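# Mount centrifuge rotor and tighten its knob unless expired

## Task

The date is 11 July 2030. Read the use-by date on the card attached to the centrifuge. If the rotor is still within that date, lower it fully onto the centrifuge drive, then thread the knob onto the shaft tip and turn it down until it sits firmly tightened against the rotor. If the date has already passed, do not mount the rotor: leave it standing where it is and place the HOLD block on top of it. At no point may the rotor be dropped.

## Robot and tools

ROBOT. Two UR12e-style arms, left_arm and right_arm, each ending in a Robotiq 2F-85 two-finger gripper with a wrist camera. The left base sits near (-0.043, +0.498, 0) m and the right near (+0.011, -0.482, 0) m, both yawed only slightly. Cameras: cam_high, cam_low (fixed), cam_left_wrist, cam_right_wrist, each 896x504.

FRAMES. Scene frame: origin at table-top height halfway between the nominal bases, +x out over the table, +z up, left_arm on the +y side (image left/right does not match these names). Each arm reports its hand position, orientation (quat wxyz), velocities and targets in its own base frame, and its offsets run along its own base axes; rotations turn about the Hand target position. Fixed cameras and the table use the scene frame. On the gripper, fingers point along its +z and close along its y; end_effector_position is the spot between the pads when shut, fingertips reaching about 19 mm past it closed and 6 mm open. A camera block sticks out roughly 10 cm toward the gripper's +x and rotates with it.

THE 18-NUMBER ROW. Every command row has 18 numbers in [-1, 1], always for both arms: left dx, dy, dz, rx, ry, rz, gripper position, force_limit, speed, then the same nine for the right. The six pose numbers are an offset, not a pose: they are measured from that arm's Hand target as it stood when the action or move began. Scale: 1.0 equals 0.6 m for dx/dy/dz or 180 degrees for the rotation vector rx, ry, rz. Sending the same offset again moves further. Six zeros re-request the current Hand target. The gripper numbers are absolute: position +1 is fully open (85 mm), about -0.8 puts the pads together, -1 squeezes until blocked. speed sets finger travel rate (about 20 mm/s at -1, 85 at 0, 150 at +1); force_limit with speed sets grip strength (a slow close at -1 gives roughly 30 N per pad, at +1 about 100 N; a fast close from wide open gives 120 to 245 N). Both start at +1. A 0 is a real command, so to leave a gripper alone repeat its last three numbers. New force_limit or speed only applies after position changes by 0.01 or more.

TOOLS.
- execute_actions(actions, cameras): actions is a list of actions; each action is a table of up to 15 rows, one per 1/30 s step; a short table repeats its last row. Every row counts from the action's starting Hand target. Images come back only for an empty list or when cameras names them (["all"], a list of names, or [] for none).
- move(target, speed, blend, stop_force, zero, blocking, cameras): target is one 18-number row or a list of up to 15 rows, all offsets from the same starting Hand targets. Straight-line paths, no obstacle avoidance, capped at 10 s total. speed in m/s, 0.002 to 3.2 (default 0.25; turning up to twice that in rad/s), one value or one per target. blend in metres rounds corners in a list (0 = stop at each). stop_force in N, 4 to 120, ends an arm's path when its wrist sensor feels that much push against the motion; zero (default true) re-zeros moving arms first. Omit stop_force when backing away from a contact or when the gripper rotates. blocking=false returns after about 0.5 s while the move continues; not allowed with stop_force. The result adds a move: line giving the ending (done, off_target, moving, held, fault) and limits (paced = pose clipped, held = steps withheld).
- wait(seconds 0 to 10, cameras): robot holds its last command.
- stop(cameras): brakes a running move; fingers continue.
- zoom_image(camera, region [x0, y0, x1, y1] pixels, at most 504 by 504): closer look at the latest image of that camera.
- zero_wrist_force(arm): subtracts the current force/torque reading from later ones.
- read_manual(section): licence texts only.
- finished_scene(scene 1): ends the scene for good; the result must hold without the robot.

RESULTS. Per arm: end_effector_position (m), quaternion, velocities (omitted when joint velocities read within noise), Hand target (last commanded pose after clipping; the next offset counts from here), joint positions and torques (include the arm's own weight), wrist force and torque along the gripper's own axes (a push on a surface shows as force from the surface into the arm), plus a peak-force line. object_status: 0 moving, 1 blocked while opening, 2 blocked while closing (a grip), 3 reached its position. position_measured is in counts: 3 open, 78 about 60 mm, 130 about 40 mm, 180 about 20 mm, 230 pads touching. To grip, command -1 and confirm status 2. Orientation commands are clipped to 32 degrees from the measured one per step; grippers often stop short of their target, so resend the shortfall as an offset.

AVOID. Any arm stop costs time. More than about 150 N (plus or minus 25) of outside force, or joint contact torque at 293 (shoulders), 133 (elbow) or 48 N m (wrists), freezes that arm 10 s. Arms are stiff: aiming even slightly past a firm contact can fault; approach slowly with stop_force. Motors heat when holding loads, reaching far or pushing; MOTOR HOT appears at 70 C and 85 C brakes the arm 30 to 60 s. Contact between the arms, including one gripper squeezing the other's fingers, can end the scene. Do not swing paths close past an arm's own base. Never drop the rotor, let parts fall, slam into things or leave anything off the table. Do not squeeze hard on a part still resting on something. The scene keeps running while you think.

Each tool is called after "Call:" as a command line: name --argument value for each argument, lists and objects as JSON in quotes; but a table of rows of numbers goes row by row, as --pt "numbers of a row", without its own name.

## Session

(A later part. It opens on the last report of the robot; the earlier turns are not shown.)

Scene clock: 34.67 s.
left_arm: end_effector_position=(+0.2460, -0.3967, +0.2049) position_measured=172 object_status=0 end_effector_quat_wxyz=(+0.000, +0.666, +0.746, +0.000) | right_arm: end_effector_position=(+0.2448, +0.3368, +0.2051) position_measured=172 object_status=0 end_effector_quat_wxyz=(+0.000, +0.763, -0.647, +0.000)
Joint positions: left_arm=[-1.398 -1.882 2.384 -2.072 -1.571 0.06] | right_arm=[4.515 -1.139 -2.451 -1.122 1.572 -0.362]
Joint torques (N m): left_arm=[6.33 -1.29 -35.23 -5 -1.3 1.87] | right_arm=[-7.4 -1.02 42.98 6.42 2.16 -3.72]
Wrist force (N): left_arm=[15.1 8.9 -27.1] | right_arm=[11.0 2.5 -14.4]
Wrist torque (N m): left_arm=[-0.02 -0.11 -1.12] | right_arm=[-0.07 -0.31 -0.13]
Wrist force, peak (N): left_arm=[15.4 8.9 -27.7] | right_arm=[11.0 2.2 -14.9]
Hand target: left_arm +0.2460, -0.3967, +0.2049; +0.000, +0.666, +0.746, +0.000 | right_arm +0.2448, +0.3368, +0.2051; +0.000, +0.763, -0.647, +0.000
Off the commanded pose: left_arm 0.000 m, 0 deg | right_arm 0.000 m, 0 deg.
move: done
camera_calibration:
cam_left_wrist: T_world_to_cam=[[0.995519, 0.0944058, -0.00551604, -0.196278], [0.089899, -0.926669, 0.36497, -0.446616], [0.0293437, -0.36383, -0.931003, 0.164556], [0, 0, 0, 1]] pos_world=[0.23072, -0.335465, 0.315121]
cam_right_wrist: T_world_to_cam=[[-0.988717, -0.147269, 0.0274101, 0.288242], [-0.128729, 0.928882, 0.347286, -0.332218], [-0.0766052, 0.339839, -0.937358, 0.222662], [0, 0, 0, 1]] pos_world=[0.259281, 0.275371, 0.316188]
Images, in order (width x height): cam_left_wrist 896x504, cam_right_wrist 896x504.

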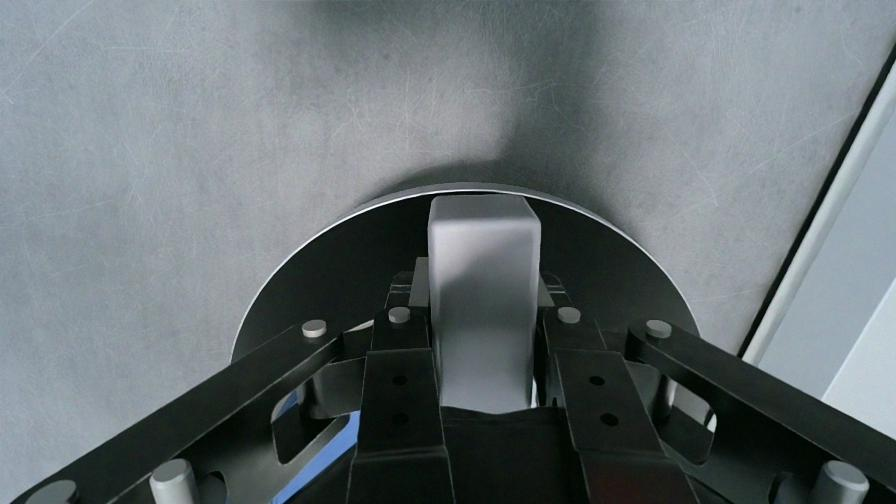

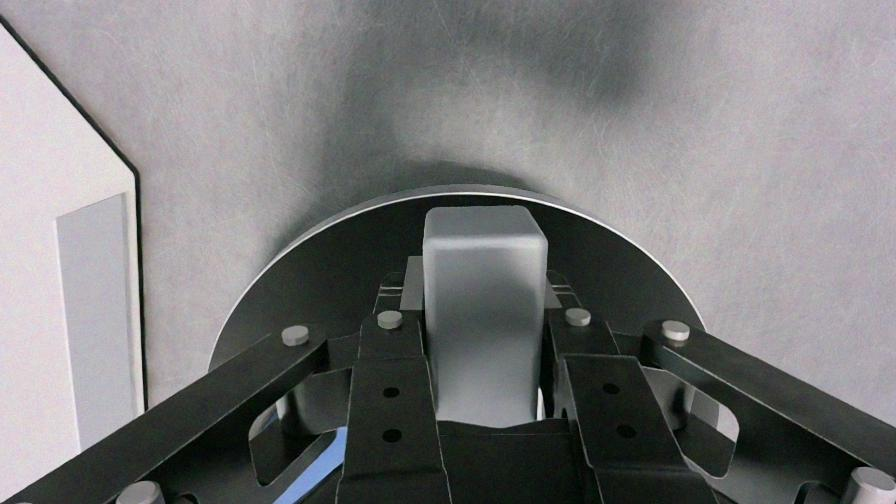

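Call:
move --target '[0,0,0.01,0,0,0,-1,0,-1,0,0,0.01,0,0,0,-1,0,-1]' --speed 0.03

Scene clock: 35.83 s.
left_arm: end_effector_position=(+0.2460, -0.3967, +0.2108) position_measured=172 object_status=2 end_effector_quat_wxyz=(+0.000, +0.666, +0.746, +0.000) | right_arm: end_effector_position=(+0.2448, +0.3368, +0.2110) position_measured=172 object_status=2 end_effector_quat_wxyz=(+0.000, +0.763, -0.647, +0.000)
Joint positions: left_arm=[-1.398 -1.889 2.377 -2.058 -1.571 0.06] | right_arm=[4.515 -1.133 -2.443 -1.137 1.572 -0.362]
Joint torques (N m): left_arm=[-11.25 -56.67 -66.07 0.15 -2.91 1.7] | right_arm=[-1.25 37.23 70.43 0.08 -7.65 -1.75]
Wrist force (N): left_arm=[-23.6 4.9 37.8] | right_arm=[-23.4 4.7 38.0]
Wrist torque (N m): left_arm=[0.08 0.44 -1.05] | right_arm=[-0.12 -0.01 -0.03]
Wrist force, peak (N): left_arm=[-31.9 5.2 39.5] | right_arm=[-32.3 4.6 40.3]
Hand target: left_arm +0.2460, -0.3967, +0.2109; +0.000, +0.666, +0.746, +0.000 | right_arm +0.2448, +0.3368, +0.2111; +0.000, +0.763, -0.647, +0.000
Off the commanded pose: left_arm 0.000 m, 0 deg | right_arm 0.000 m, 0 deg.
move: done

Call:
move --target '[0,0,0.03,0,0,0,-1,0,-1,0,0,0.03,0,0,0,-1,0,-1]' --speed 0.04 --cameras '["cam_low","cam_left_wrist","cam_right_wrist"]'

Scene clock: 37.23 s.
left_arm: end_effector_position=(+0.2460, -0.3967, +0.2288) position_measured=172 object_status=2 end_effector_quat_wxyz=(+0.000, +0.666, +0.746, +0.000) | right_arm: end_effector_position=(+0.2448, +0.3368, +0.2290) position_measured=172 object_status=2 end_effector_quat_wxyz=(+0.000, +0.763, -0.647, +0.000)
Joint positions: left_arm=[-1.398 -1.908 2.353 -2.015 -1.571 0.06] | right_arm=[4.515 -1.115 -2.418 -1.18 1.572 -0.362]
Joint torques (N m): left_arm=[-6.39 -54.68 -66.78 -0.69 -3.81 1.21] | right_arm=[-8.95 38.11 74.14 0.49 -7.1 -1.56]
Wrist force (N): left_arm=[-20.9 4.0 37.8] | right_arm=[-21.0 4.7 37.6]
Wrist torque (N m): left_arm=[0.01 0.36 -1.00] | right_arm=[-0.06 -0.05 -0.01]
Wrist force, peak (N): left_arm=[-24.8 4.5 39.6] | right_arm=[-24.5 4.4 39.3]
Hand target: left_arm +0.2460, -0.3967, +0.2289; +0.000, +0.666, +0.746, +0.000 | right_arm +0.2448, +0.3368, +0.2291; +0.000, +0.763, -0.647, +0.000
Off the commanded pose: left_arm 0.000 m, 0 deg | right_arm 0.000 m, 0 deg.
move: done
camera_calibration:
cam_left_wrist: T_world_to_cam=[[0.995521, 0.0943708, -0.00560918, -0.196126], [0.0899005, -0.926672, 0.364962, -0.455337], [0.0292438, -0.363831, -0.931006, 0.18683], [0, 0, 0, 1]] pos_world=[0.230719, -0.335465, 0.339021]
cam_right_wrist: T_world_to_cam=[[-0.988717, -0.147268, 0.0274106, 0.287587], [-0.128727, 0.928882, 0.347286, -0.340518], [-0.0766052, 0.339839, -0.937358, 0.245064], [0, 0, 0, 1]] pos_world=[0.259281, 0.275371, 0.340088]
Images, in order (width x height): cam_low 896x504, cam_left_wrist 896x504, cam_right_wrist 896x504.

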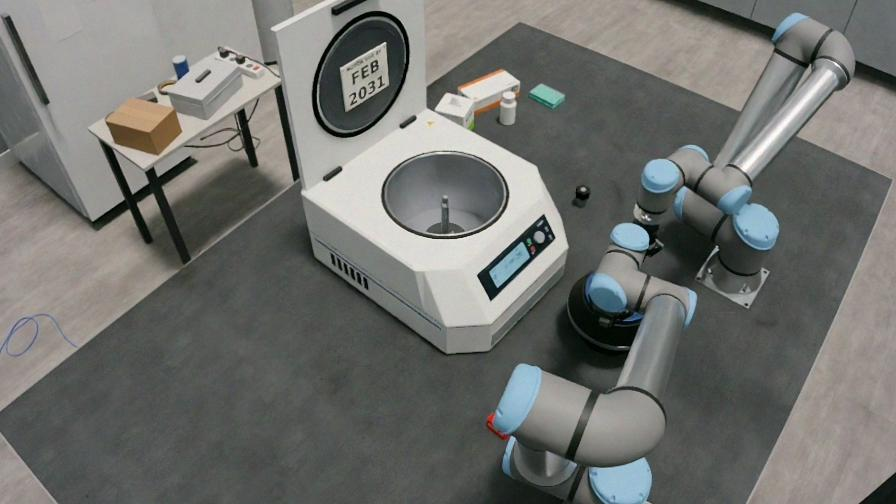

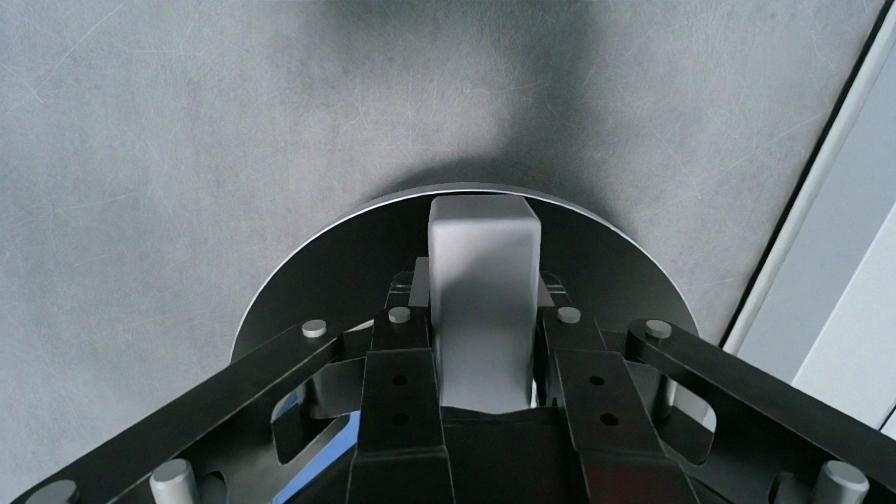

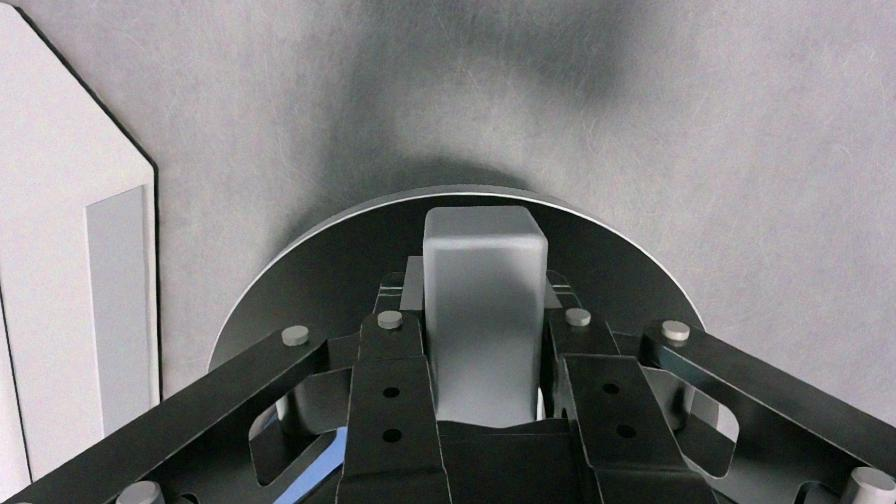

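Call:
move --target '[0.0001,-0.0008,0.4667,0,0,0,-1,0,-1,-0.0001,0.0008,0.4667,0,0,0,-1,0,-1]' --speed 0.15

Scene clock: 42.03 s.
left_arm: end_effector_position=(+0.2460, -0.3971, +0.5088) position_measured=172 object_status=2 end_effector_quat_wxyz=(+0.000, +0.666, +0.746, +0.000) | right_arm: end_effector_position=(+0.2448, +0.3373, +0.5090) position_measured=172 object_status=2 end_effector_quat_wxyz=(+0.001, +0.763, -0.647, +0.000)
Joint positions: left_arm=[-1.398 -2 1.904 -1.474 -1.571 0.06] | right_arm=[4.515 -1.047 -1.951 -1.715 1.572 -0.361]
Joint torques (N m): left_arm=[-36.63 6.69 -96.87 -20.74 -0.86 -1.76] | right_arm=[25.56 -10.68 100.35 19.21 -0.17 4.05]
Wrist force (N): left_arm=[57.1 4.3 38.1] | right_arm=[56.0 5.2 37.8]
Wrist torque (N m): left_arm=[0.05 -0.76 -0.96] | right_arm=[-0.06 -0.93 -0.42]
Wrist force, peak (N): left_arm=[57.1 4.3 38.1] | right_arm=[56.0 5.2 37.8]
Hand target: left_arm +0.2460, -0.3972, +0.5089; +0.000, +0.666, +0.746, +0.000 | right_arm +0.2448, +0.3373, +0.5091; +0.000, +0.763, -0.647, +0.000
Off the commanded pose: left_arm 0.000 m, 0 deg | right_arm 0.000 m, 0 deg.
move: done

Call:
move --target '[0.0608,0.0048,0,0,0,0.0313,-1,0,-1,0.1009,0.0142,0,0,0,0.0313,-1,0,-1]' --speed 0.08

Scene clock: 46.03 s.
left_arm: end_effector_position=(+0.2825, -0.3943, +0.5089) position_measured=172 object_status=2 end_effector_quat_wxyz=(+0.000, +0.629, +0.778, +0.000) | right_arm: end_effector_position=(+0.3052, +0.3458, +0.5091) position_measured=172 object_status=2 end_effector_quat_wxyz=(+0.000, +0.794, -0.609, +0.000) end_effector_velocity=(+0.000, +0.000, -0.001) end_effector_angular_velocity=(-0.002, +0.001, +0.003)
Joint positions: left_arm=[-1.316 -1.967 1.885 -1.488 -1.571 0.043] | right_arm=[4.376 -1.131 -1.909 -1.673 1.571 -0.599]
Joint velocities: left_arm=[within noise] | right_arm=[-0.001 -0.001 0 0 0 -0.005]
Joint torques (N m): left_arm=[15.59 -13.4 -87.17 -14.38 -2.71 -2.16] | right_arm=[-8.05 16.96 92.51 15.26 3.96 -4.69]
Wrist force (N): left_arm=[10.4 2.3 38.1] | right_arm=[9.6 2.8 37.1]
Wrist torque (N m): left_arm=[0.12 -0.02 -0.49] | right_arm=[0.01 -0.33 0.21]
Wrist force, peak (N): left_arm=[63.5 3.3 38.1] | right_arm=[61.5 6.8 37.4]
Hand target: left_arm +0.2825, -0.3943, +0.5089; +0.000, +0.629, +0.778, +0.000 | right_arm +0.3053, +0.3458, +0.5091; +0.000, +0.794, -0.608, +0.000
Off the commanded pose: left_arm 0.000 m, 0 deg | right_arm 0.000 m, 0 deg.
move: done

Call:
move --pt "0.0613 0.0022 0 0 0 0.0313 -1 0 -1 0.1003 0.0168 0 0 0 0.0313 -1 0 -1" --pt "0.1232 0.0025 0 0 0 0.0627 -1 0 -1 0.2 0.0357 0 0 0 0.0627 -1 0 -1" --speed 0.09 --blend '[0.005,0]'

Scene clock: 48.50 s.
left_arm: end_effector_position=(+0.3564, -0.3928, +0.5089) position_measured=172 object_status=2 end_effector_quat_wxyz=(+0.000, +0.549, +0.836, +0.000) | right_arm: end_effector_position=(+0.4252, +0.3672, +0.5091) position_measured=172 object_status=2 end_effector_quat_wxyz=(+0.000, +0.850, -0.528, +0.000)
Joint positions: left_arm=[-1.169 -1.885 1.834 -1.518 -1.571 -0.006] | right_arm=[4.169 -1.312 -1.794 -1.607 1.571 -1.003]
Joint torques (N m): left_arm=[21.36 -30.18 -83.05 -8.82 -1.96 -2.79] | right_arm=[-17.46 41.51 88.11 9.88 0.68 -5.07]
Wrist force (N): left_arm=[-10.0 -5.1 37.5] | right_arm=[-10.9 -5.4 38.1]
Wrist torque (N m): left_arm=[-0.07 0.14 0.34] | right_arm=[-0.36 -0.14 1.10]
Wrist force, peak (N): left_arm=[12.3 1.9 38.0] | right_arm=[-10.9 -5.4 38.1]
Hand target: left_arm +0.3564, -0.3928, +0.5089; +0.000, +0.549, +0.836, +0.000 | right_arm +0.4253, +0.3673, +0.5091; +0.000, +0.850, -0.528, +0.000
Off the commanded pose: left_arm 0.000 m, 0 deg | right_arm 0.000 m, 0 deg.
move: done

Call:
move --pt "0.0627 -0.0015 0 0 0 0.0313 -1 0 -1 0.0988 0.0207 0 0 0 0.0313 -1 0 -1" --pt "0.1263 -0.0048 0 0 0 0.0627 -1 0 -1 0.1967 0.043 0 0 0 0.0627 -1 0 -1" --pt "0.1912 -0.0098 0 0 0 0.094 -1 0 -1 0.2932 0.067 0 0 0 0.094 -1 0 -1" --speed 0.09 --blend '[0.005,0.005,0]' --cameras '["cam_high","cam_low"]'

Scene clock: 61.17 s.
left_arm: end_effector_position=(+0.4450, -0.3983, +0.5118) position_measured=172 object_status=2 end_effector_quat_wxyz=(+0.002, +0.450, +0.893, -0.003) | right_arm: end_effector_position=(+0.5649, +0.3992, +0.5098) position_measured=172 object_status=2 end_effector_quat_wxyz=(+0.000, +0.905, -0.426, -0.002)
Joint positions: left_arm=[-1.024 -1.77 1.746 -1.553 -1.574 -0.09] | right_arm=[4.01 -1.536 -1.604 -1.573 1.575 -1.394]
Joint torques (N m): left_arm=[-1.52 -35.79 -57.76 -9.87 2.94 -0.35] | right_arm=[4.04 49.97 56.07 8.04 -0.53 -0.86]
Wrist force (N): left_arm=[24.7 -13.7 15.6] | right_arm=[12.0 19.4 -3.1]
Wrist torque (N m): left_arm=[1.60 0.20 -0.60] | right_arm=[-1.39 -0.44 0.81]
Wrist force, peak (N): left_arm=[95.4 -59.0 -123.4] | right_arm=[-122.3 61.4 -74.3]
Hand target: left_arm +0.4450, -0.3983, +0.5118; +0.002, +0.450, +0.893, -0.003 (not the last commanded pose) | right_arm +0.5649, +0.3992, +0.5098; +0.000, +0.905, -0.426, -0.002 (not the last commanded pose)
Tool commands: left_gripper/position=-1.0 left_gripper/force_limit=+0.003922 left_gripper/speed=-1.0 right_gripper/position=-1.0 right_gripper/force_limit=+0.003922 right_gripper/speed=-1.0
Off the commanded pose: left_arm 0.026 m, 4 deg | right_arm 0.037 m, 4 deg.
FORCE FAULT: contact force on the right arm reached its limit, and that arm stopped. The contact can be on any part of that arm, not only on its tool. Since the last result, the stops that this result tells of count together as 19 of the actions that you can send in this scene. That arm's remaining commands of this call were not run. That arm is still stopped at the end of this call. That arm stays stopped for about 1 more second. Until then a move that you send moves the other arm only, and its call returns only when the move has ended. Once the stop has ended, the next robot result says so. If the stop ends while you think or write, that arm runs what you send next, counted from a new Hand target: where the arm stands when the stop ends. While its stop runs, that arm takes no new command, but its gripper still runs the gripper command that each later call begins with. Until it ends, the stop uses up actions while you think or wait. An arm that is not stopped still takes commands.
FORCE FAULT: contact force on the left arm reached its limit, and that arm stopped for 10 seconds. The contact can be on any part of that arm, not only on its tool. That arm's remaining commands of this call were not run. During its stop the left arm's controller moved it back a little. That arm's target is now where it stood when the stop ended, not its last command. That arm accepts commands again.
move: fault (left_arm, right_arm); path passed 2 of 3 targets
Images, in order (width x height): cam_high 896x504, cam_low 896x504.

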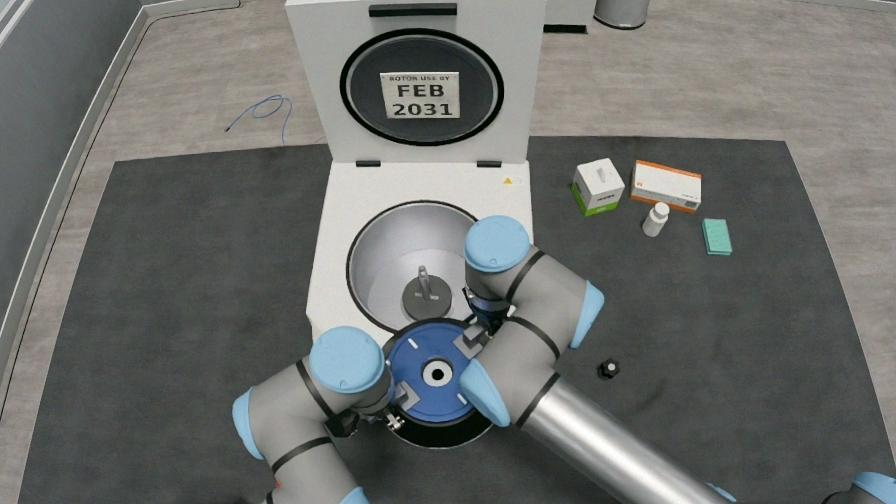

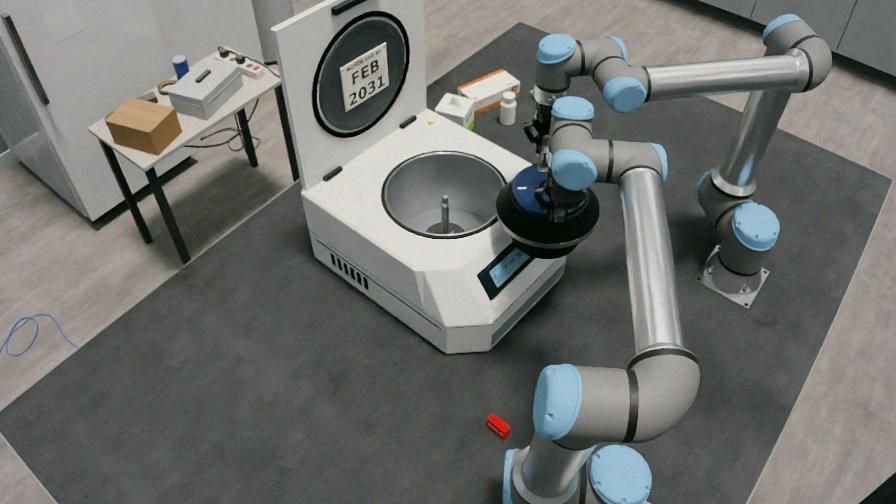

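Call:
wait --seconds 1.2 --cameras '["cam_left_wrist","cam_right_wrist"]'

Call:
zoom_image --camera "cam_left_wrist" --region '[200, 100, 700, 500]'

Scene clock: 62.77 s.
left_arm: end_effector_position=(+0.4450, -0.3983, +0.5118) position_measured=172 object_status=2 end_effector_quat_wxyz=(+0.002, +0.450, +0.893, -0.003) | right_arm: end_effector_position=(+0.5649, +0.3992, +0.5098) position_measured=172 object_status=2 end_effector_quat_wxyz=(+0.000, +0.905, -0.426, -0.002)
Joint positions: left_arm=[-1.024 -1.77 1.746 -1.553 -1.574 -0.09] | right_arm=[4.01 -1.536 -1.604 -1.573 1.575 -1.394]
Joint torques (N m): left_arm=[-1.54 -35.3 -76.98 -15.23 8.26 -0.49] | right_arm=[14.59 43.19 54.95 14.06 -0.96 -1.04]
Wrist force (N): left_arm=[25.3 -14.2 15.0] | right_arm=[12.3 19.2 -2.8]
Wrist torque (N m): left_arm=[1.48 0.19 -0.59] | right_arm=[-1.36 -0.43 0.76]
Wrist force, peak (N): left_arm=[25.3 -13.9 15.3] | right_arm=[12.8 19.3 -2.6]
Hand target: left_arm +0.4450, -0.3983, +0.5118; +0.002, +0.450, +0.893, -0.003 (not the last commanded pose) | right_arm +0.5649, +0.3992, +0.5098; +0.000, +0.905, -0.426, -0.002 (not the last commanded pose)
Tool commands: left_gripper/position=-1.0 left_gripper/force_limit=+0.003922 left_gripper/speed=-1.0 right_gripper/position=-1.0 right_gripper/force_limit=+0.003922 right_gripper/speed=-1.0
Off the commanded pose: left_arm 0.026 m, 4 deg | right_arm 0.037 m, 4 deg.
FORCE FAULT, CONTINUED: the right arm's stop, for the force fault that an earlier result reported, is over. During its stop the right arm's controller moved it back a little. That arm's target is now where it stood when the stop ended, not its last command. That arm accepts commands again.
wait: 1.20 s; at rest from the start
camera_calibration:
cam_left_wrist: T_world_to_cam=[[0.814846, 0.5796, -0.00944089, -0.11683], [0.541048, -0.7546, 0.371276, -0.713467], [0.208067, -0.307641, -0.928475, 0.385397], [0, 0, 0, 1]] pos_world=[0.40103, -0.352104, 0.621621]
cam_right_wrist: T_world_to_cam=[[-0.780163, -0.624944, 0.0281203, 0.677999], [-0.57771, 0.736984, 0.350865, -0.126322], [-0.239995, 0.257486, -0.936004, 0.636029], [0, 0, 0, 1]] pos_world=[0.608616, 0.35304, 0.620582]
Images, in order (width x height): cam_left_wrist 896x504, cam_right_wrist 896x504.

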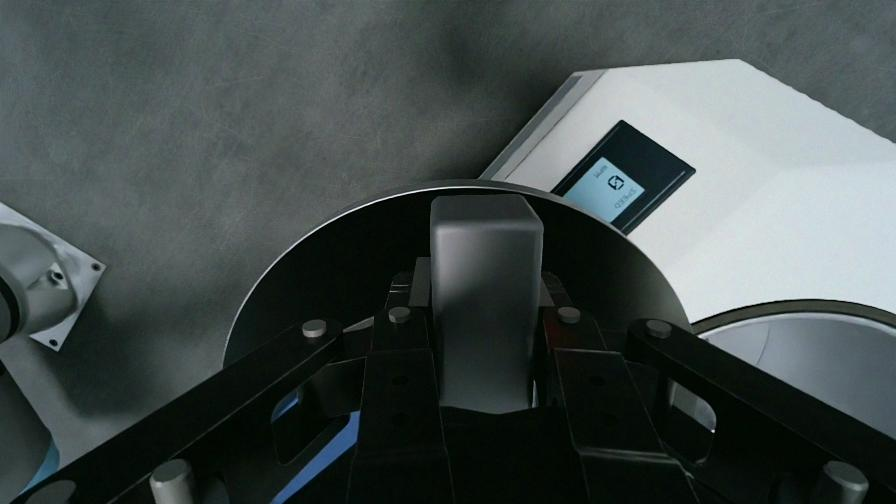

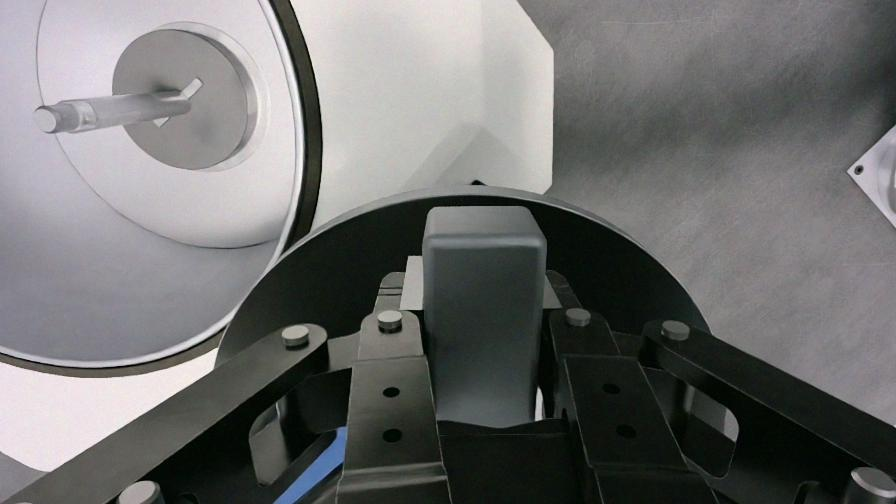

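Scaled by 1.008 from the camera's 896x504 image, which has a finer 1280x720 frame.

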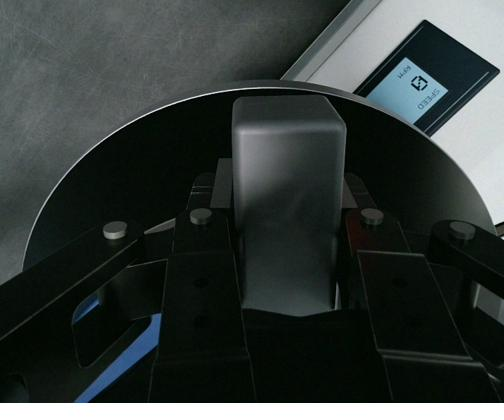

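Call:
move --target '[0,0,0.05,0,0,0,-1,0,-1,0,0,0.05,0,0,0,-1,0,-1]' --speed 0.05 --cameras '["cam_high","cam_low"]'

Scene clock: 64.33 s.
left_arm: end_effector_position=(+0.4450, -0.3983, +0.5417) position_measured=172 object_status=2 end_effector_quat_wxyz=(+0.002, +0.450, +0.893, -0.003) | right_arm: end_effector_position=(+0.5649, +0.3992, +0.5397) position_measured=172 object_status=2 end_effector_quat_wxyz=(+0.000, +0.905, -0.426, -0.002)
Joint positions: left_arm=[-1.024 -1.768 1.692 -1.501 -1.574 -0.09] | right_arm=[4.01 -1.537 -1.551 -1.625 1.575 -1.394]
Joint torques (N m): left_arm=[-3.81 -34.08 -91 -10.61 0.51 -0.62] | right_arm=[15.16 63.85 85.89 5.05 3.31 -0.27]
Wrist force (N): left_arm=[15.0 0.9 39.6] | right_arm=[13.7 -5.9 34.7]
Wrist torque (N m): left_arm=[-0.25 0.15 -0.71] | right_arm=[0.42 -0.53 0.75]
Wrist force, peak (N): left_arm=[13.7 -8.9 40.8] | right_arm=[9.7 -4.1 38.7]
Hand target: left_arm +0.4450, -0.3983, +0.5418; +0.002, +0.450, +0.893, -0.003 | right_arm +0.5649, +0.3992, +0.5398; +0.000, +0.905, -0.426, -0.002
Off the commanded pose: left_arm 0.000 m, 0 deg | right_arm 0.000 m, 0 deg.
move: done
Images, in order (width x height): cam_high 896x504, cam_low 896x504.

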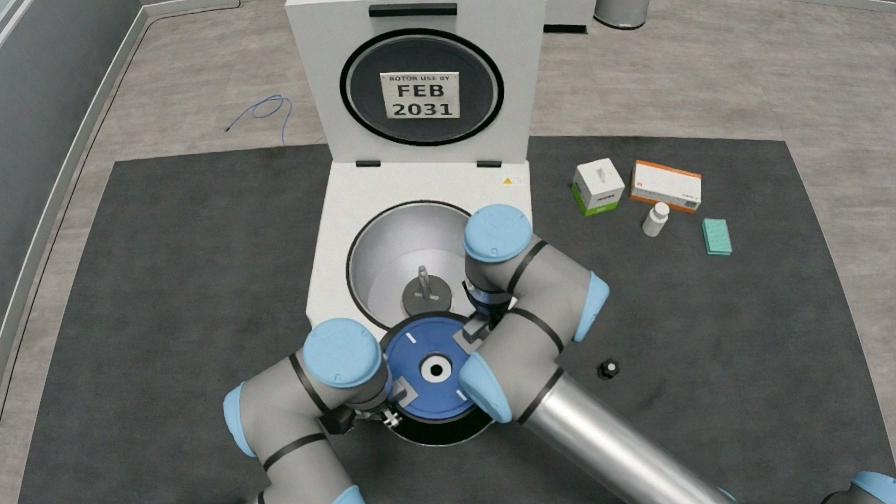

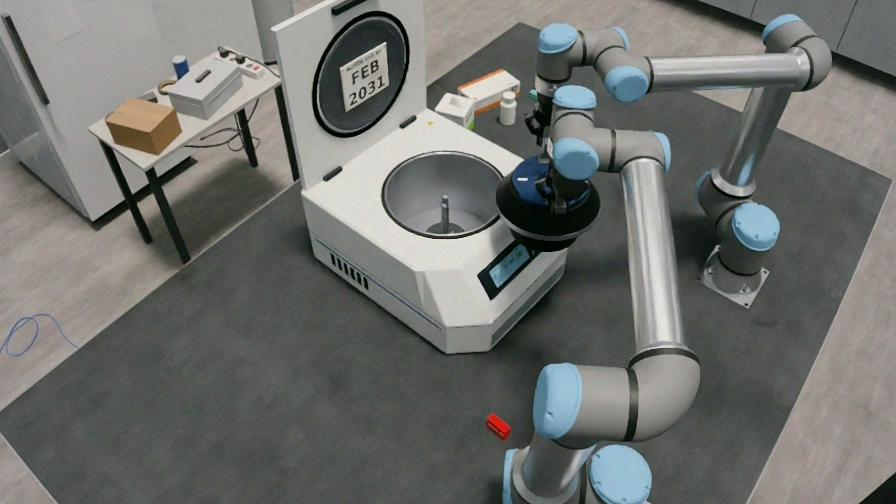

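Call:
move --pt "0 0 0.05 0 0 0 -1 0 -1 0 0 0.05 0 0 0 -1 0 -1" --pt "0.0627 -0.0042 0.05 0 0 0.0298 -1 0 -1 0.0918 0.0245 0.05 0 0 0.0298 -1 0 -1" --pt "0.1263 -0.0097 0.05 0 0 0.0597 -1 0 -1 0.1825 0.0502 0.05 0 0 0.0597 -1 0 -1" --speed 0.08 --blend '[0.005,0.005,0]'

Scene clock: 68.37 s.
left_arm: end_effector_position=(+0.5207, -0.4041, +0.5718) position_measured=172 object_status=2 end_effector_quat_wxyz=(+0.002, +0.365, +0.931, -0.003) | right_arm: end_effector_position=(+0.6743, +0.4293, +0.5697) position_measured=172 object_status=2 end_effector_quat_wxyz=(+0.000, +0.941, -0.339, -0.002)
Joint positions: left_arm=[-0.926 -1.659 1.547 -1.465 -1.574 -0.179] | right_arm=[3.927 -1.724 -1.299 -1.691 1.574 -1.664]
Joint torques (N m): left_arm=[20.42 -51.61 -87.76 -13.25 2.38 -2.39] | right_arm=[-8.12 90.46 85.88 3.36 4.01 -5.44]
Wrist force (N): left_arm=[5.4 -5.8 40.0] | right_arm=[4.0 -6.3 34.4]
Wrist torque (N m): left_arm=[0.16 0.48 0.04] | right_arm=[-0.04 -0.35 1.48]
Wrist force, peak (N): left_arm=[23.5 -3.6 40.2] | right_arm=[22.8 -2.6 34.9]
Hand target: left_arm +0.5207, -0.4042, +0.5718; +0.002, +0.365, +0.931, -0.003 | right_arm +0.6744, +0.4294, +0.5698; +0.000, +0.941, -0.339, -0.002
Off the commanded pose: left_arm 0.000 m, 0 deg | right_arm 0.000 m, 0 deg.
move: done

Call:
move --pt "0.065 -0.0068 0 0 0 0.0298 -1 0 -1 0.0892 0.0268 0 0 0 0.0298 -1 0 -1" --pt "0.1315 -0.0147 0 0 0 0.0597 -1 0 -1 0.1768 0.0547 0 0 0 0.0597 -1 0 -1" --pt "0.1997 -0.0235 0 0 0 0.0895 -1 0 -1 0.2628 0.0835 0 0 0 0.0895 -1 0 -1" --speed 0.09 --blend '[0.005,0.005,0]' --cameras '["cam_high","cam_low"]'

Scene clock: 80.57 s.
left_arm: end_effector_position=(+0.6085, -0.4158, +0.5626) position_measured=172 object_status=2 end_effector_quat_wxyz=(+0.002, +0.269, +0.963, +0.000) | right_arm: end_effector_position=(+0.7957, +0.4718, +0.5587) position_measured=172 object_status=2 end_effector_quat_wxyz=(+0.006, +0.973, -0.230, -0.012)
Joint positions: left_arm=[-0.839 -1.528 1.435 -1.481 -1.569 -0.294] | right_arm=[3.862 -1.961 -1.008 -1.767 1.584 -1.957]
Joint torques (N m): left_arm=[-0.85 -73.62 -66.06 -4.29 -0.14 -0.1] | right_arm=[0.98 105.82 74.62 6.61 -0.67 -0.77]
Wrist force (N): left_arm=[-11.3 6.6 39.9] | right_arm=[-11.5 5.3 35.3]
Wrist torque (N m): left_arm=[1.24 0.81 -2.53] | right_arm=[1.06 0.07 0.65]
Wrist force, peak (N): left_arm=[-159.6 7.1 45.3] | right_arm=[-155.1 -4.8 31.0]
Hand target: left_arm +0.6085, -0.4158, +0.5626; +0.002, +0.269, +0.963, +0.000 (not the last commanded pose) | right_arm +0.7957, +0.4718, +0.5587; +0.006, +0.973, -0.230, -0.012 (not the last commanded pose)
Tool commands: left_gripper/position=-1.0 left_gripper/force_limit=+0.003922 left_gripper/speed=-1.0 right_gripper/position=-1.0 right_gripper/force_limit=+0.003922 right_gripper/speed=-1.0
Off the commanded pose: left_arm 0.033 m, 5 deg | right_arm 0.039 m, 3 deg.
FORCE FAULT: contact force on the left arm reached its limit, and that arm stopped for 10 seconds. FORCE FAULT: contact force on the right arm reached its limit, and that arm stopped for 10 seconds. On each arm, the contact can be on any part of the arm, not only on its tool. The stops overlap, and together they count as 20 of the actions that you can send in this scene. Those arms' remaining commands of this call were not run. During its stop the left arm's controller moved it back a little. During its stop the right arm's controller moved it back a little. Those arms' targets are now where they stood when their stops ended, not their last commands. Those arms accept commands again.
move: fault (left_arm, right_arm); path passed 2 of 3 targets; limits=held
pose unreachable (left arm): on one or more control steps of this call, first in action 0 (counted from 0), this arm could not follow its commanded pose, so it was not sent that pose on those steps. It may still have moved: this result reports where it is.
cause: moving toward the commanded pose would bring a part of the arm too close to another arm (a part of this arm just beyond joint 5 (wrist 2) and a part of the right arm just beyond its joint 3 (elbow), 11 mm apart when this arm was first held).
Images, in order (width x height): cam_high 896x504, cam_low 896x504.

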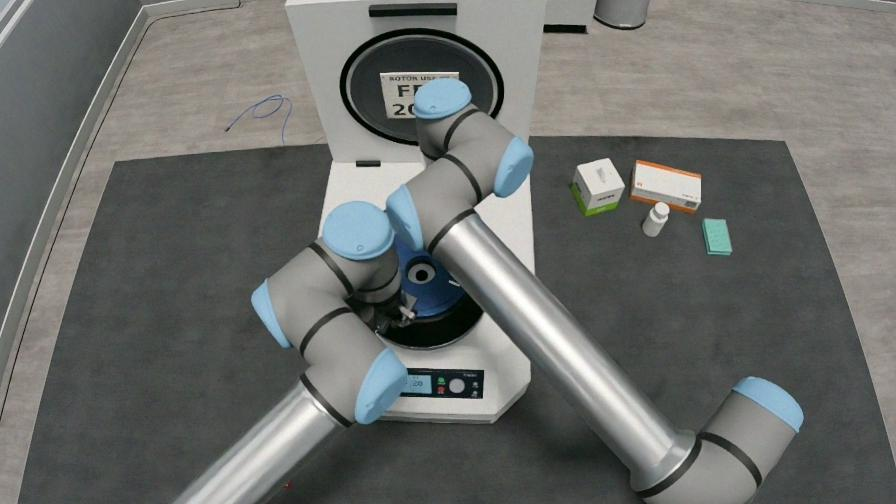

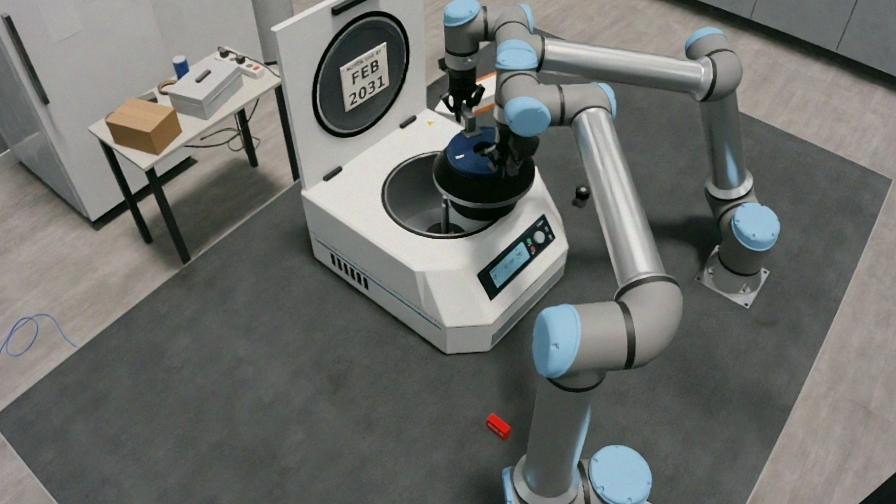

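Call:
wait --seconds 0.1 --cameras '["cam_left_wrist","cam_right_wrist"]'

Call:
zoom_image --camera "cam_low" --region '[380, 80, 570, 260]'

Scene clock: 85.10 s.
left_arm: end_effector_position=(+0.6085, -0.4158, +0.5626) position_measured=172 object_status=2 end_effector_quat_wxyz=(+0.002, +0.269, +0.963, +0.000) | right_arm: end_effector_position=(+0.7957, +0.4718, +0.5587) position_measured=172 object_status=2 end_effector_quat_wxyz=(+0.006, +0.973, -0.230, -0.012)
Joint positions: left_arm=[-0.839 -1.528 1.435 -1.481 -1.569 -0.294] | right_arm=[3.862 -1.961 -1.008 -1.767 1.584 -1.957]
Joint torques (N m): left_arm=[-2.28 -110.18 -84.16 -7.12 -0.22 3.04] | right_arm=[0.62 128.65 87.73 13.22 -0.88 -0.53]
Wrist force (N): left_arm=[-10.2 6.5 40.1] | right_arm=[-10.9 5.0 35.1]
Wrist torque (N m): left_arm=[1.20 0.75 -2.51] | right_arm=[0.99 0.09 0.67]
Wrist force, peak (N): left_arm=[-11.7 6.4 41.6] | right_arm=[-12.1 5.1 37.0]
Hand target: left_arm +0.6085, -0.4158, +0.5626; +0.002, +0.269, +0.963, +0.000 (not the last commanded pose) | right_arm +0.7957, +0.4718, +0.5587; +0.006, +0.973, -0.230, -0.012 (not the last commanded pose)
Tool commands: left_gripper/position=-1.0 left_gripper/force_limit=+0.003922 left_gripper/speed=-1.0 right_gripper/position=-1.0 right_gripper/force_limit=+0.003922 right_gripper/speed=-1.0
Off the commanded pose: left_arm 0.033 m, 5 deg | right_arm 0.039 m, 3 deg.
wait: 0.10 s; at rest from the start
camera_calibration:
cam_left_wrist: T_world_to_cam=[[0.533933, 0.845514, -0.00467521, 0.0394124], [0.786735, -0.494774, 0.369117, -0.874251], [0.30978, -0.200762, -0.929371, 0.376314], [0, 0, 0, 1]] pos_world=[0.550186, -0.390331, 0.67262]
cam_right_wrist: T_world_to_cam=[[-0.461111, -0.886235, 0.044309, 0.762473], [-0.817703, 0.443784, 0.366631, 0.256822], [-0.344585, 0.132826, -0.929311, 0.856932], [0, 0, 0, 1]] pos_world=[0.856875, 0.447934, 0.668413]
Images, in order (width x height): cam_left_wrist 896x504, cam_right_wrist 896x504.

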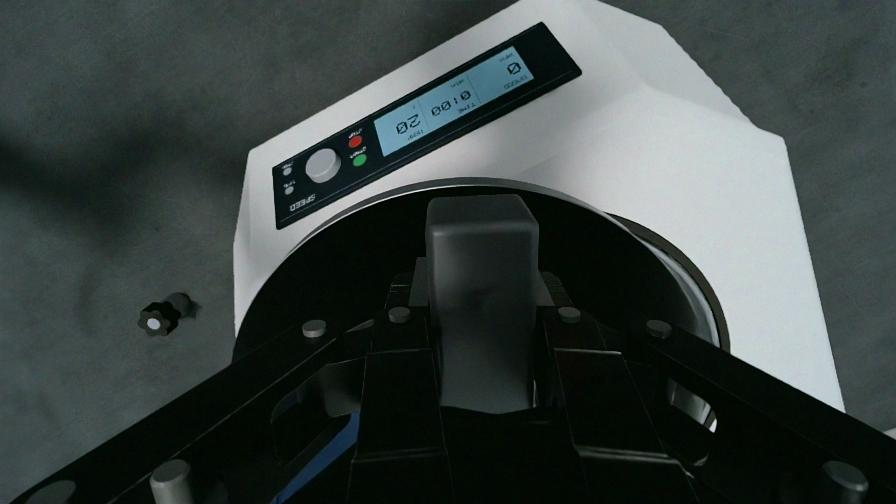

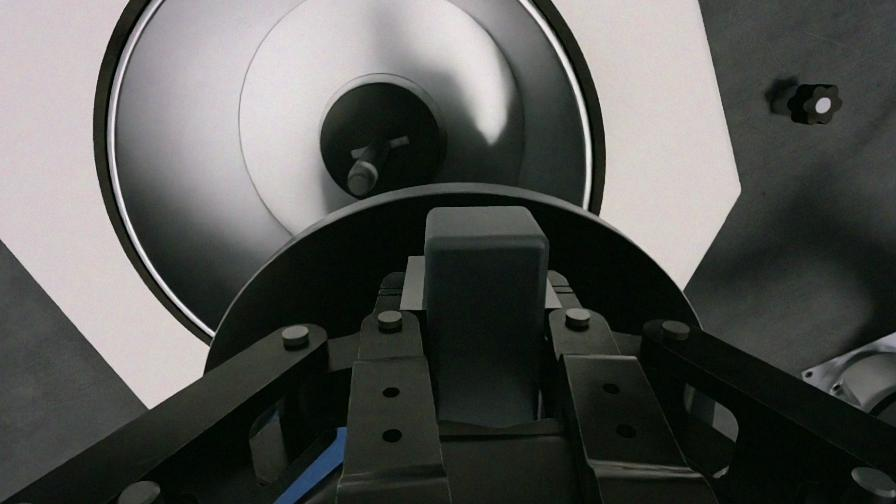

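This scene's latest camera images include none from cam_low. They are from: cam_left_wrist, cam_right_wrist. cam_low's image comes with the result of a call that names it in "cameras".

Call:
move --target '[0,0,0.01,0.0003,0.0012,0,-1,0,-1,0,0,0.0168,0.0019,-0.0083,0,-1,0,-1]' --speed 0.05

Scene clock: 86.63 s.
left_arm: end_effector_position=(+0.6084, -0.4158, +0.5686) position_measured=172 object_status=2 end_effector_quat_wxyz=(+0.000, +0.269, +0.963, +0.000) | right_arm: end_effector_position=(+0.7957, +0.4718, +0.5687) position_measured=172 object_status=2 end_effector_quat_wxyz=(+0.000, +0.973, -0.230, +0.000)
Joint positions: left_arm=[-0.838 -1.525 1.421 -1.466 -1.571 -0.293] | right_arm=[3.866 -1.95 -1.011 -1.752 1.571 -1.953]
Joint torques (N m): left_arm=[10.57 -70.14 -86.47 -4.66 -5.07 4.07] | right_arm=[12.48 130.17 75.65 14.08 -5.27 2.76]
Wrist force (N): left_arm=[-4.8 5.8 38.0] | right_arm=[-6.2 5.0 36.8]
Wrist torque (N m): left_arm=[0.40 0.22 -2.73] | right_arm=[0.13 -0.11 0.77]
Wrist force, peak (N): left_arm=[-13.7 6.4 40.1] | right_arm=[-13.0 5.3 36.4]
Hand target: left_arm +0.6085, -0.4158, +0.5686; +0.000, +0.269, +0.963, +0.000 | right_arm +0.7957, +0.4718, +0.5688; +0.000, +0.973, -0.230, +0.000
Off the commanded pose: left_arm 0.000 m, 0 deg | right_arm 0.000 m, 0 deg.
move: done

Call:
move --pt "0.0127 0.0187 0 0 0 -0.0328 -1 0 -1 -0.0118 -0.0192 0 0 0 -0.0344 -1 0 -1" --pt "0.0273 0.0358 0 0 0 -0.0656 -1 0 -1 -0.0257 -0.0368 0 0 0 -0.0689 -1 0 -1" --speed 0.07 --blend '[0.004,0]'

Scene clock: 89.60 s.
left_arm: end_effector_position=(+0.6248, -0.3943, +0.5686) position_measured=172 object_status=2 end_effector_quat_wxyz=(+0.000, +0.367, +0.930, +0.000) | right_arm: end_effector_position=(+0.7803, +0.4497, +0.5688) position_measured=172 object_status=2 end_effector_quat_wxyz=(+0.000, +0.943, -0.334, +0.000)
Joint positions: left_arm=[-0.801 -1.522 1.417 -1.466 -1.571 -0.05] | right_arm=[3.859 -1.903 -1.075 -1.735 1.571 -1.744]
Joint torques (N m): left_arm=[1.44 -39.43 -100.25 -26.24 -2.01 4.39] | right_arm=[54.25 134.01 74.41 11.1 22.04 3.12]
Wrist force (N): left_arm=[73.7 4.8 37.8] | right_arm=[71.1 6.3 37.1]
Wrist torque (N m): left_arm=[0.29 -1.01 -2.53] | right_arm=[0.07 -0.94 -0.08]
Wrist force, peak (N): left_arm=[73.7 4.8 37.8] | right_arm=[71.2 6.6 37.1]
Hand target: left_arm +0.6248, -0.3943, +0.5686; +0.000, +0.367, +0.930, +0.000 | right_arm +0.7802, +0.4498, +0.5688; +0.000, +0.943, -0.334, +0.000
Off the commanded pose: left_arm 0.000 m, 0 deg | right_arm 0.000 m, 0 deg.
move: done

Call:
move --pt "0.0163 0.0167 0 0 0 -0.0328 -1 0 -1 -0.0157 -0.0175 0 0 0 -0.0344 -1 0 -1" --pt "0.035 0.0308 0 0 0 -0.0656 -1 0 -1 -0.0338 -0.0323 0 0 0 -0.0689 -1 0 -1" --speed 0.07 --blend '[0.004,0]'

Scene clock: 92.57 s.
left_arm: end_effector_position=(+0.6458, -0.3758, +0.5686) position_measured=172 object_status=2 end_effector_quat_wxyz=(+0.000, +0.460, +0.888, +0.000) | right_arm: end_effector_position=(+0.7600, +0.4304, +0.5688) position_measured=172 object_status=2 end_effector_quat_wxyz=(+0.000, +0.901, -0.434, +0.000)
Joint positions: left_arm=[-0.762 -1.508 1.402 -1.465 -1.571 0.195] | right_arm=[3.857 -1.853 -1.141 -1.718 1.571 -1.529]
Joint torques (N m): left_arm=[-22.44 -23.61 -108.51 -36.38 -7.54 2.16] | right_arm=[113.54 122.35 77.03 14.27 28.42 3.43]
Wrist force (N): left_arm=[117.4 0.7 37.9] | right_arm=[114.8 1.8 37.7]
Wrist torque (N m): left_arm=[0.22 -1.59 -1.58] | right_arm=[0.01 -1.40 0.08]
Wrist force, peak (N): left_arm=[117.4 0.7 37.9] | right_arm=[114.8 2.1 37.6]
Hand target: left_arm +0.6458, -0.3759, +0.5686; +0.000, +0.461, +0.888, +0.000 | right_arm +0.7600, +0.4304, +0.5688; +0.000, +0.901, -0.434, +0.000
Off the commanded pose: left_arm 0.000 m, 0 deg | right_arm 0.000 m, 0 deg.
move: done

Call:
move --pt "0.0193 0.0145 0 0 0 -0.0356 -1 0 -1 -0.0187 -0.0153 0 0 0 -0.0356 -1 0 -1" --pt "0.0408 0.0255 0 0 0 -0.0712 -1 0 -1 -0.0397 -0.0272 0 0 0 -0.0712 -1 0 -1" --speed 0.07 --blend '[0.004,0]'

Scene clock: 95.97 s.
left_arm: end_effector_position=(+0.6703, -0.3606, +0.5686) position_measured=172 object_status=2 end_effector_quat_wxyz=(+0.000, +0.557, +0.831, +0.000) | right_arm: end_effector_position=(+0.7361, +0.4141, +0.5688) position_measured=172 object_status=2 end_effector_quat_wxyz=(+0.000, +0.847, -0.531, +0.000)
Joint positions: left_arm=[-0.724 -1.484 1.377 -1.463 -1.571 0.456] | right_arm=[3.862 -1.802 -1.207 -1.704 1.571 -1.301]
Joint torques (N m): left_arm=[-19.79 -47.93 -97.68 -22.9 -10.83 3.71] | right_arm=[72.43 110.61 80.16 18.01 15.84 3.5]
Wrist force (N): left_arm=[72.2 1.7 38.2] | right_arm=[70.2 2.8 37.3]
Wrist torque (N m): left_arm=[0.16 -0.99 -1.61] | right_arm=[0.08 -1.08 0.19]
Wrist force, peak (N): left_arm=[119.2 0.4 38.2] | right_arm=[116.8 1.8 37.6]
Hand target: left_arm +0.6703, -0.3606, +0.5686; +0.000, +0.557, +0.831, +0.000 | right_arm +0.7361, +0.4141, +0.5688; +0.000, +0.847, -0.532, +0.000
Off the commanded pose: left_arm 0.000 m, 0 deg | right_arm 0.000 m, 0 deg.
move: done

Call:
move --pt "0.0222 0.01 0 0 0 -0.0356 -1 0 -1 -0.0217 -0.0108 0 0 0 -0.0356 -1 0 -1" --pt "0.0462 0.016 0 0 0 -0.0712 -1 0 -1 -0.0455 -0.018 0 0 0 -0.0712 -1 0 -1" --speed 0.07 --blend '[0.004,0]'

Scene clock: 98.67 s.
left_arm: end_effector_position=(+0.6980, -0.3510, +0.5686) position_measured=172 object_status=2 end_effector_quat_wxyz=(+0.000, +0.646, +0.763, +0.000) | right_arm: end_effector_position=(+0.7088, +0.4033, +0.5688) position_measured=172 object_status=2 end_effector_quat_wxyz=(+0.000, +0.782, -0.623, +0.000)
Joint positions: left_arm=[-0.691 -1.45 1.338 -1.459 -1.571 0.714] | right_arm=[3.874 -1.751 -1.269 -1.693 1.571 -1.065]
Joint torques (N m): left_arm=[2.56 -72.03 -88.44 -10.6 -7.4 3.27] | right_arm=[29.8 107.16 77.44 15.46 2.25 2.88]
Wrist force (N): left_arm=[24.5 0.6 37.9] | right_arm=[22.7 1.0 36.3]
Wrist torque (N m): left_arm=[0.07 -0.34 -1.36] | right_arm=[0.00 -0.58 0.55]
Wrist force, peak (N): left_arm=[72.0 1.8 38.1] | right_arm=[70.0 2.7 38.0]
Hand target: left_arm +0.6980, -0.3510, +0.5686; +0.000, +0.646, +0.763, +0.000 | right_arm +0.7088, +0.4033, +0.5688; +0.000, +0.782, -0.623, +0.000
Off the commanded pose: left_arm 0.000 m, 0 deg | right_arm 0.000 m, 0 deg.
move: done

Call:
move --pt "0.075 0.0068 0 0 0 -0.0353 -1 0 -1 0.0267 0.0005 0 0 0 -0.0358 -1 0 -1" --pt "0.1502 0.0103 0 0 0 -0.0706 -1 0 -1 0.053 0.004 0 0 0 -0.0716 -1 0 -1" --speed 0.07 --blend '[0.004,0]'

Scene clock: 101.80 s.
left_arm: end_effector_position=(+0.7881, -0.3448, +0.5686) position_measured=172 object_status=2 end_effector_quat_wxyz=(+0.000, +0.726, +0.687, +0.000) | right_arm: end_effector_position=(+0.7406, +0.4057, +0.5688) position_measured=172 object_status=2 end_effector_quat_wxyz=(+0.000, +0.708, -0.707, +0.000)
Joint positions: left_arm=[-0.616 -1.312 1.173 -1.431 -1.571 1.01] | right_arm=[3.85 -1.801 -1.208 -1.704 1.571 -0.864]
Joint torques (N m): left_arm=[3.4 -88.64 -87.8 -8.89 -7.15 2.92] | right_arm=[1.23 90.67 90.94 7.89 5.01 3.09]
Wrist force (N): left_arm=[17.6 -0.3 37.9] | right_arm=[15.8 -0.9 37.4]
Wrist torque (N m): left_arm=[0.04 -0.22 -1.02] | right_arm=[-0.18 -0.46 0.67]
Wrist force, peak (N): left_arm=[32.3 -0.2 38.2] | right_arm=[30.4 0.6 37.4]
Hand target: left_arm +0.7882, -0.3448, +0.5686; +0.000, +0.726, +0.687, +0.000 | right_arm +0.7406, +0.4057, +0.5688; +0.000, +0.708, -0.707, +0.000
Off the commanded pose: left_arm 0.000 m, 0 deg | right_arm 0.000 m, 0 deg.
move: done


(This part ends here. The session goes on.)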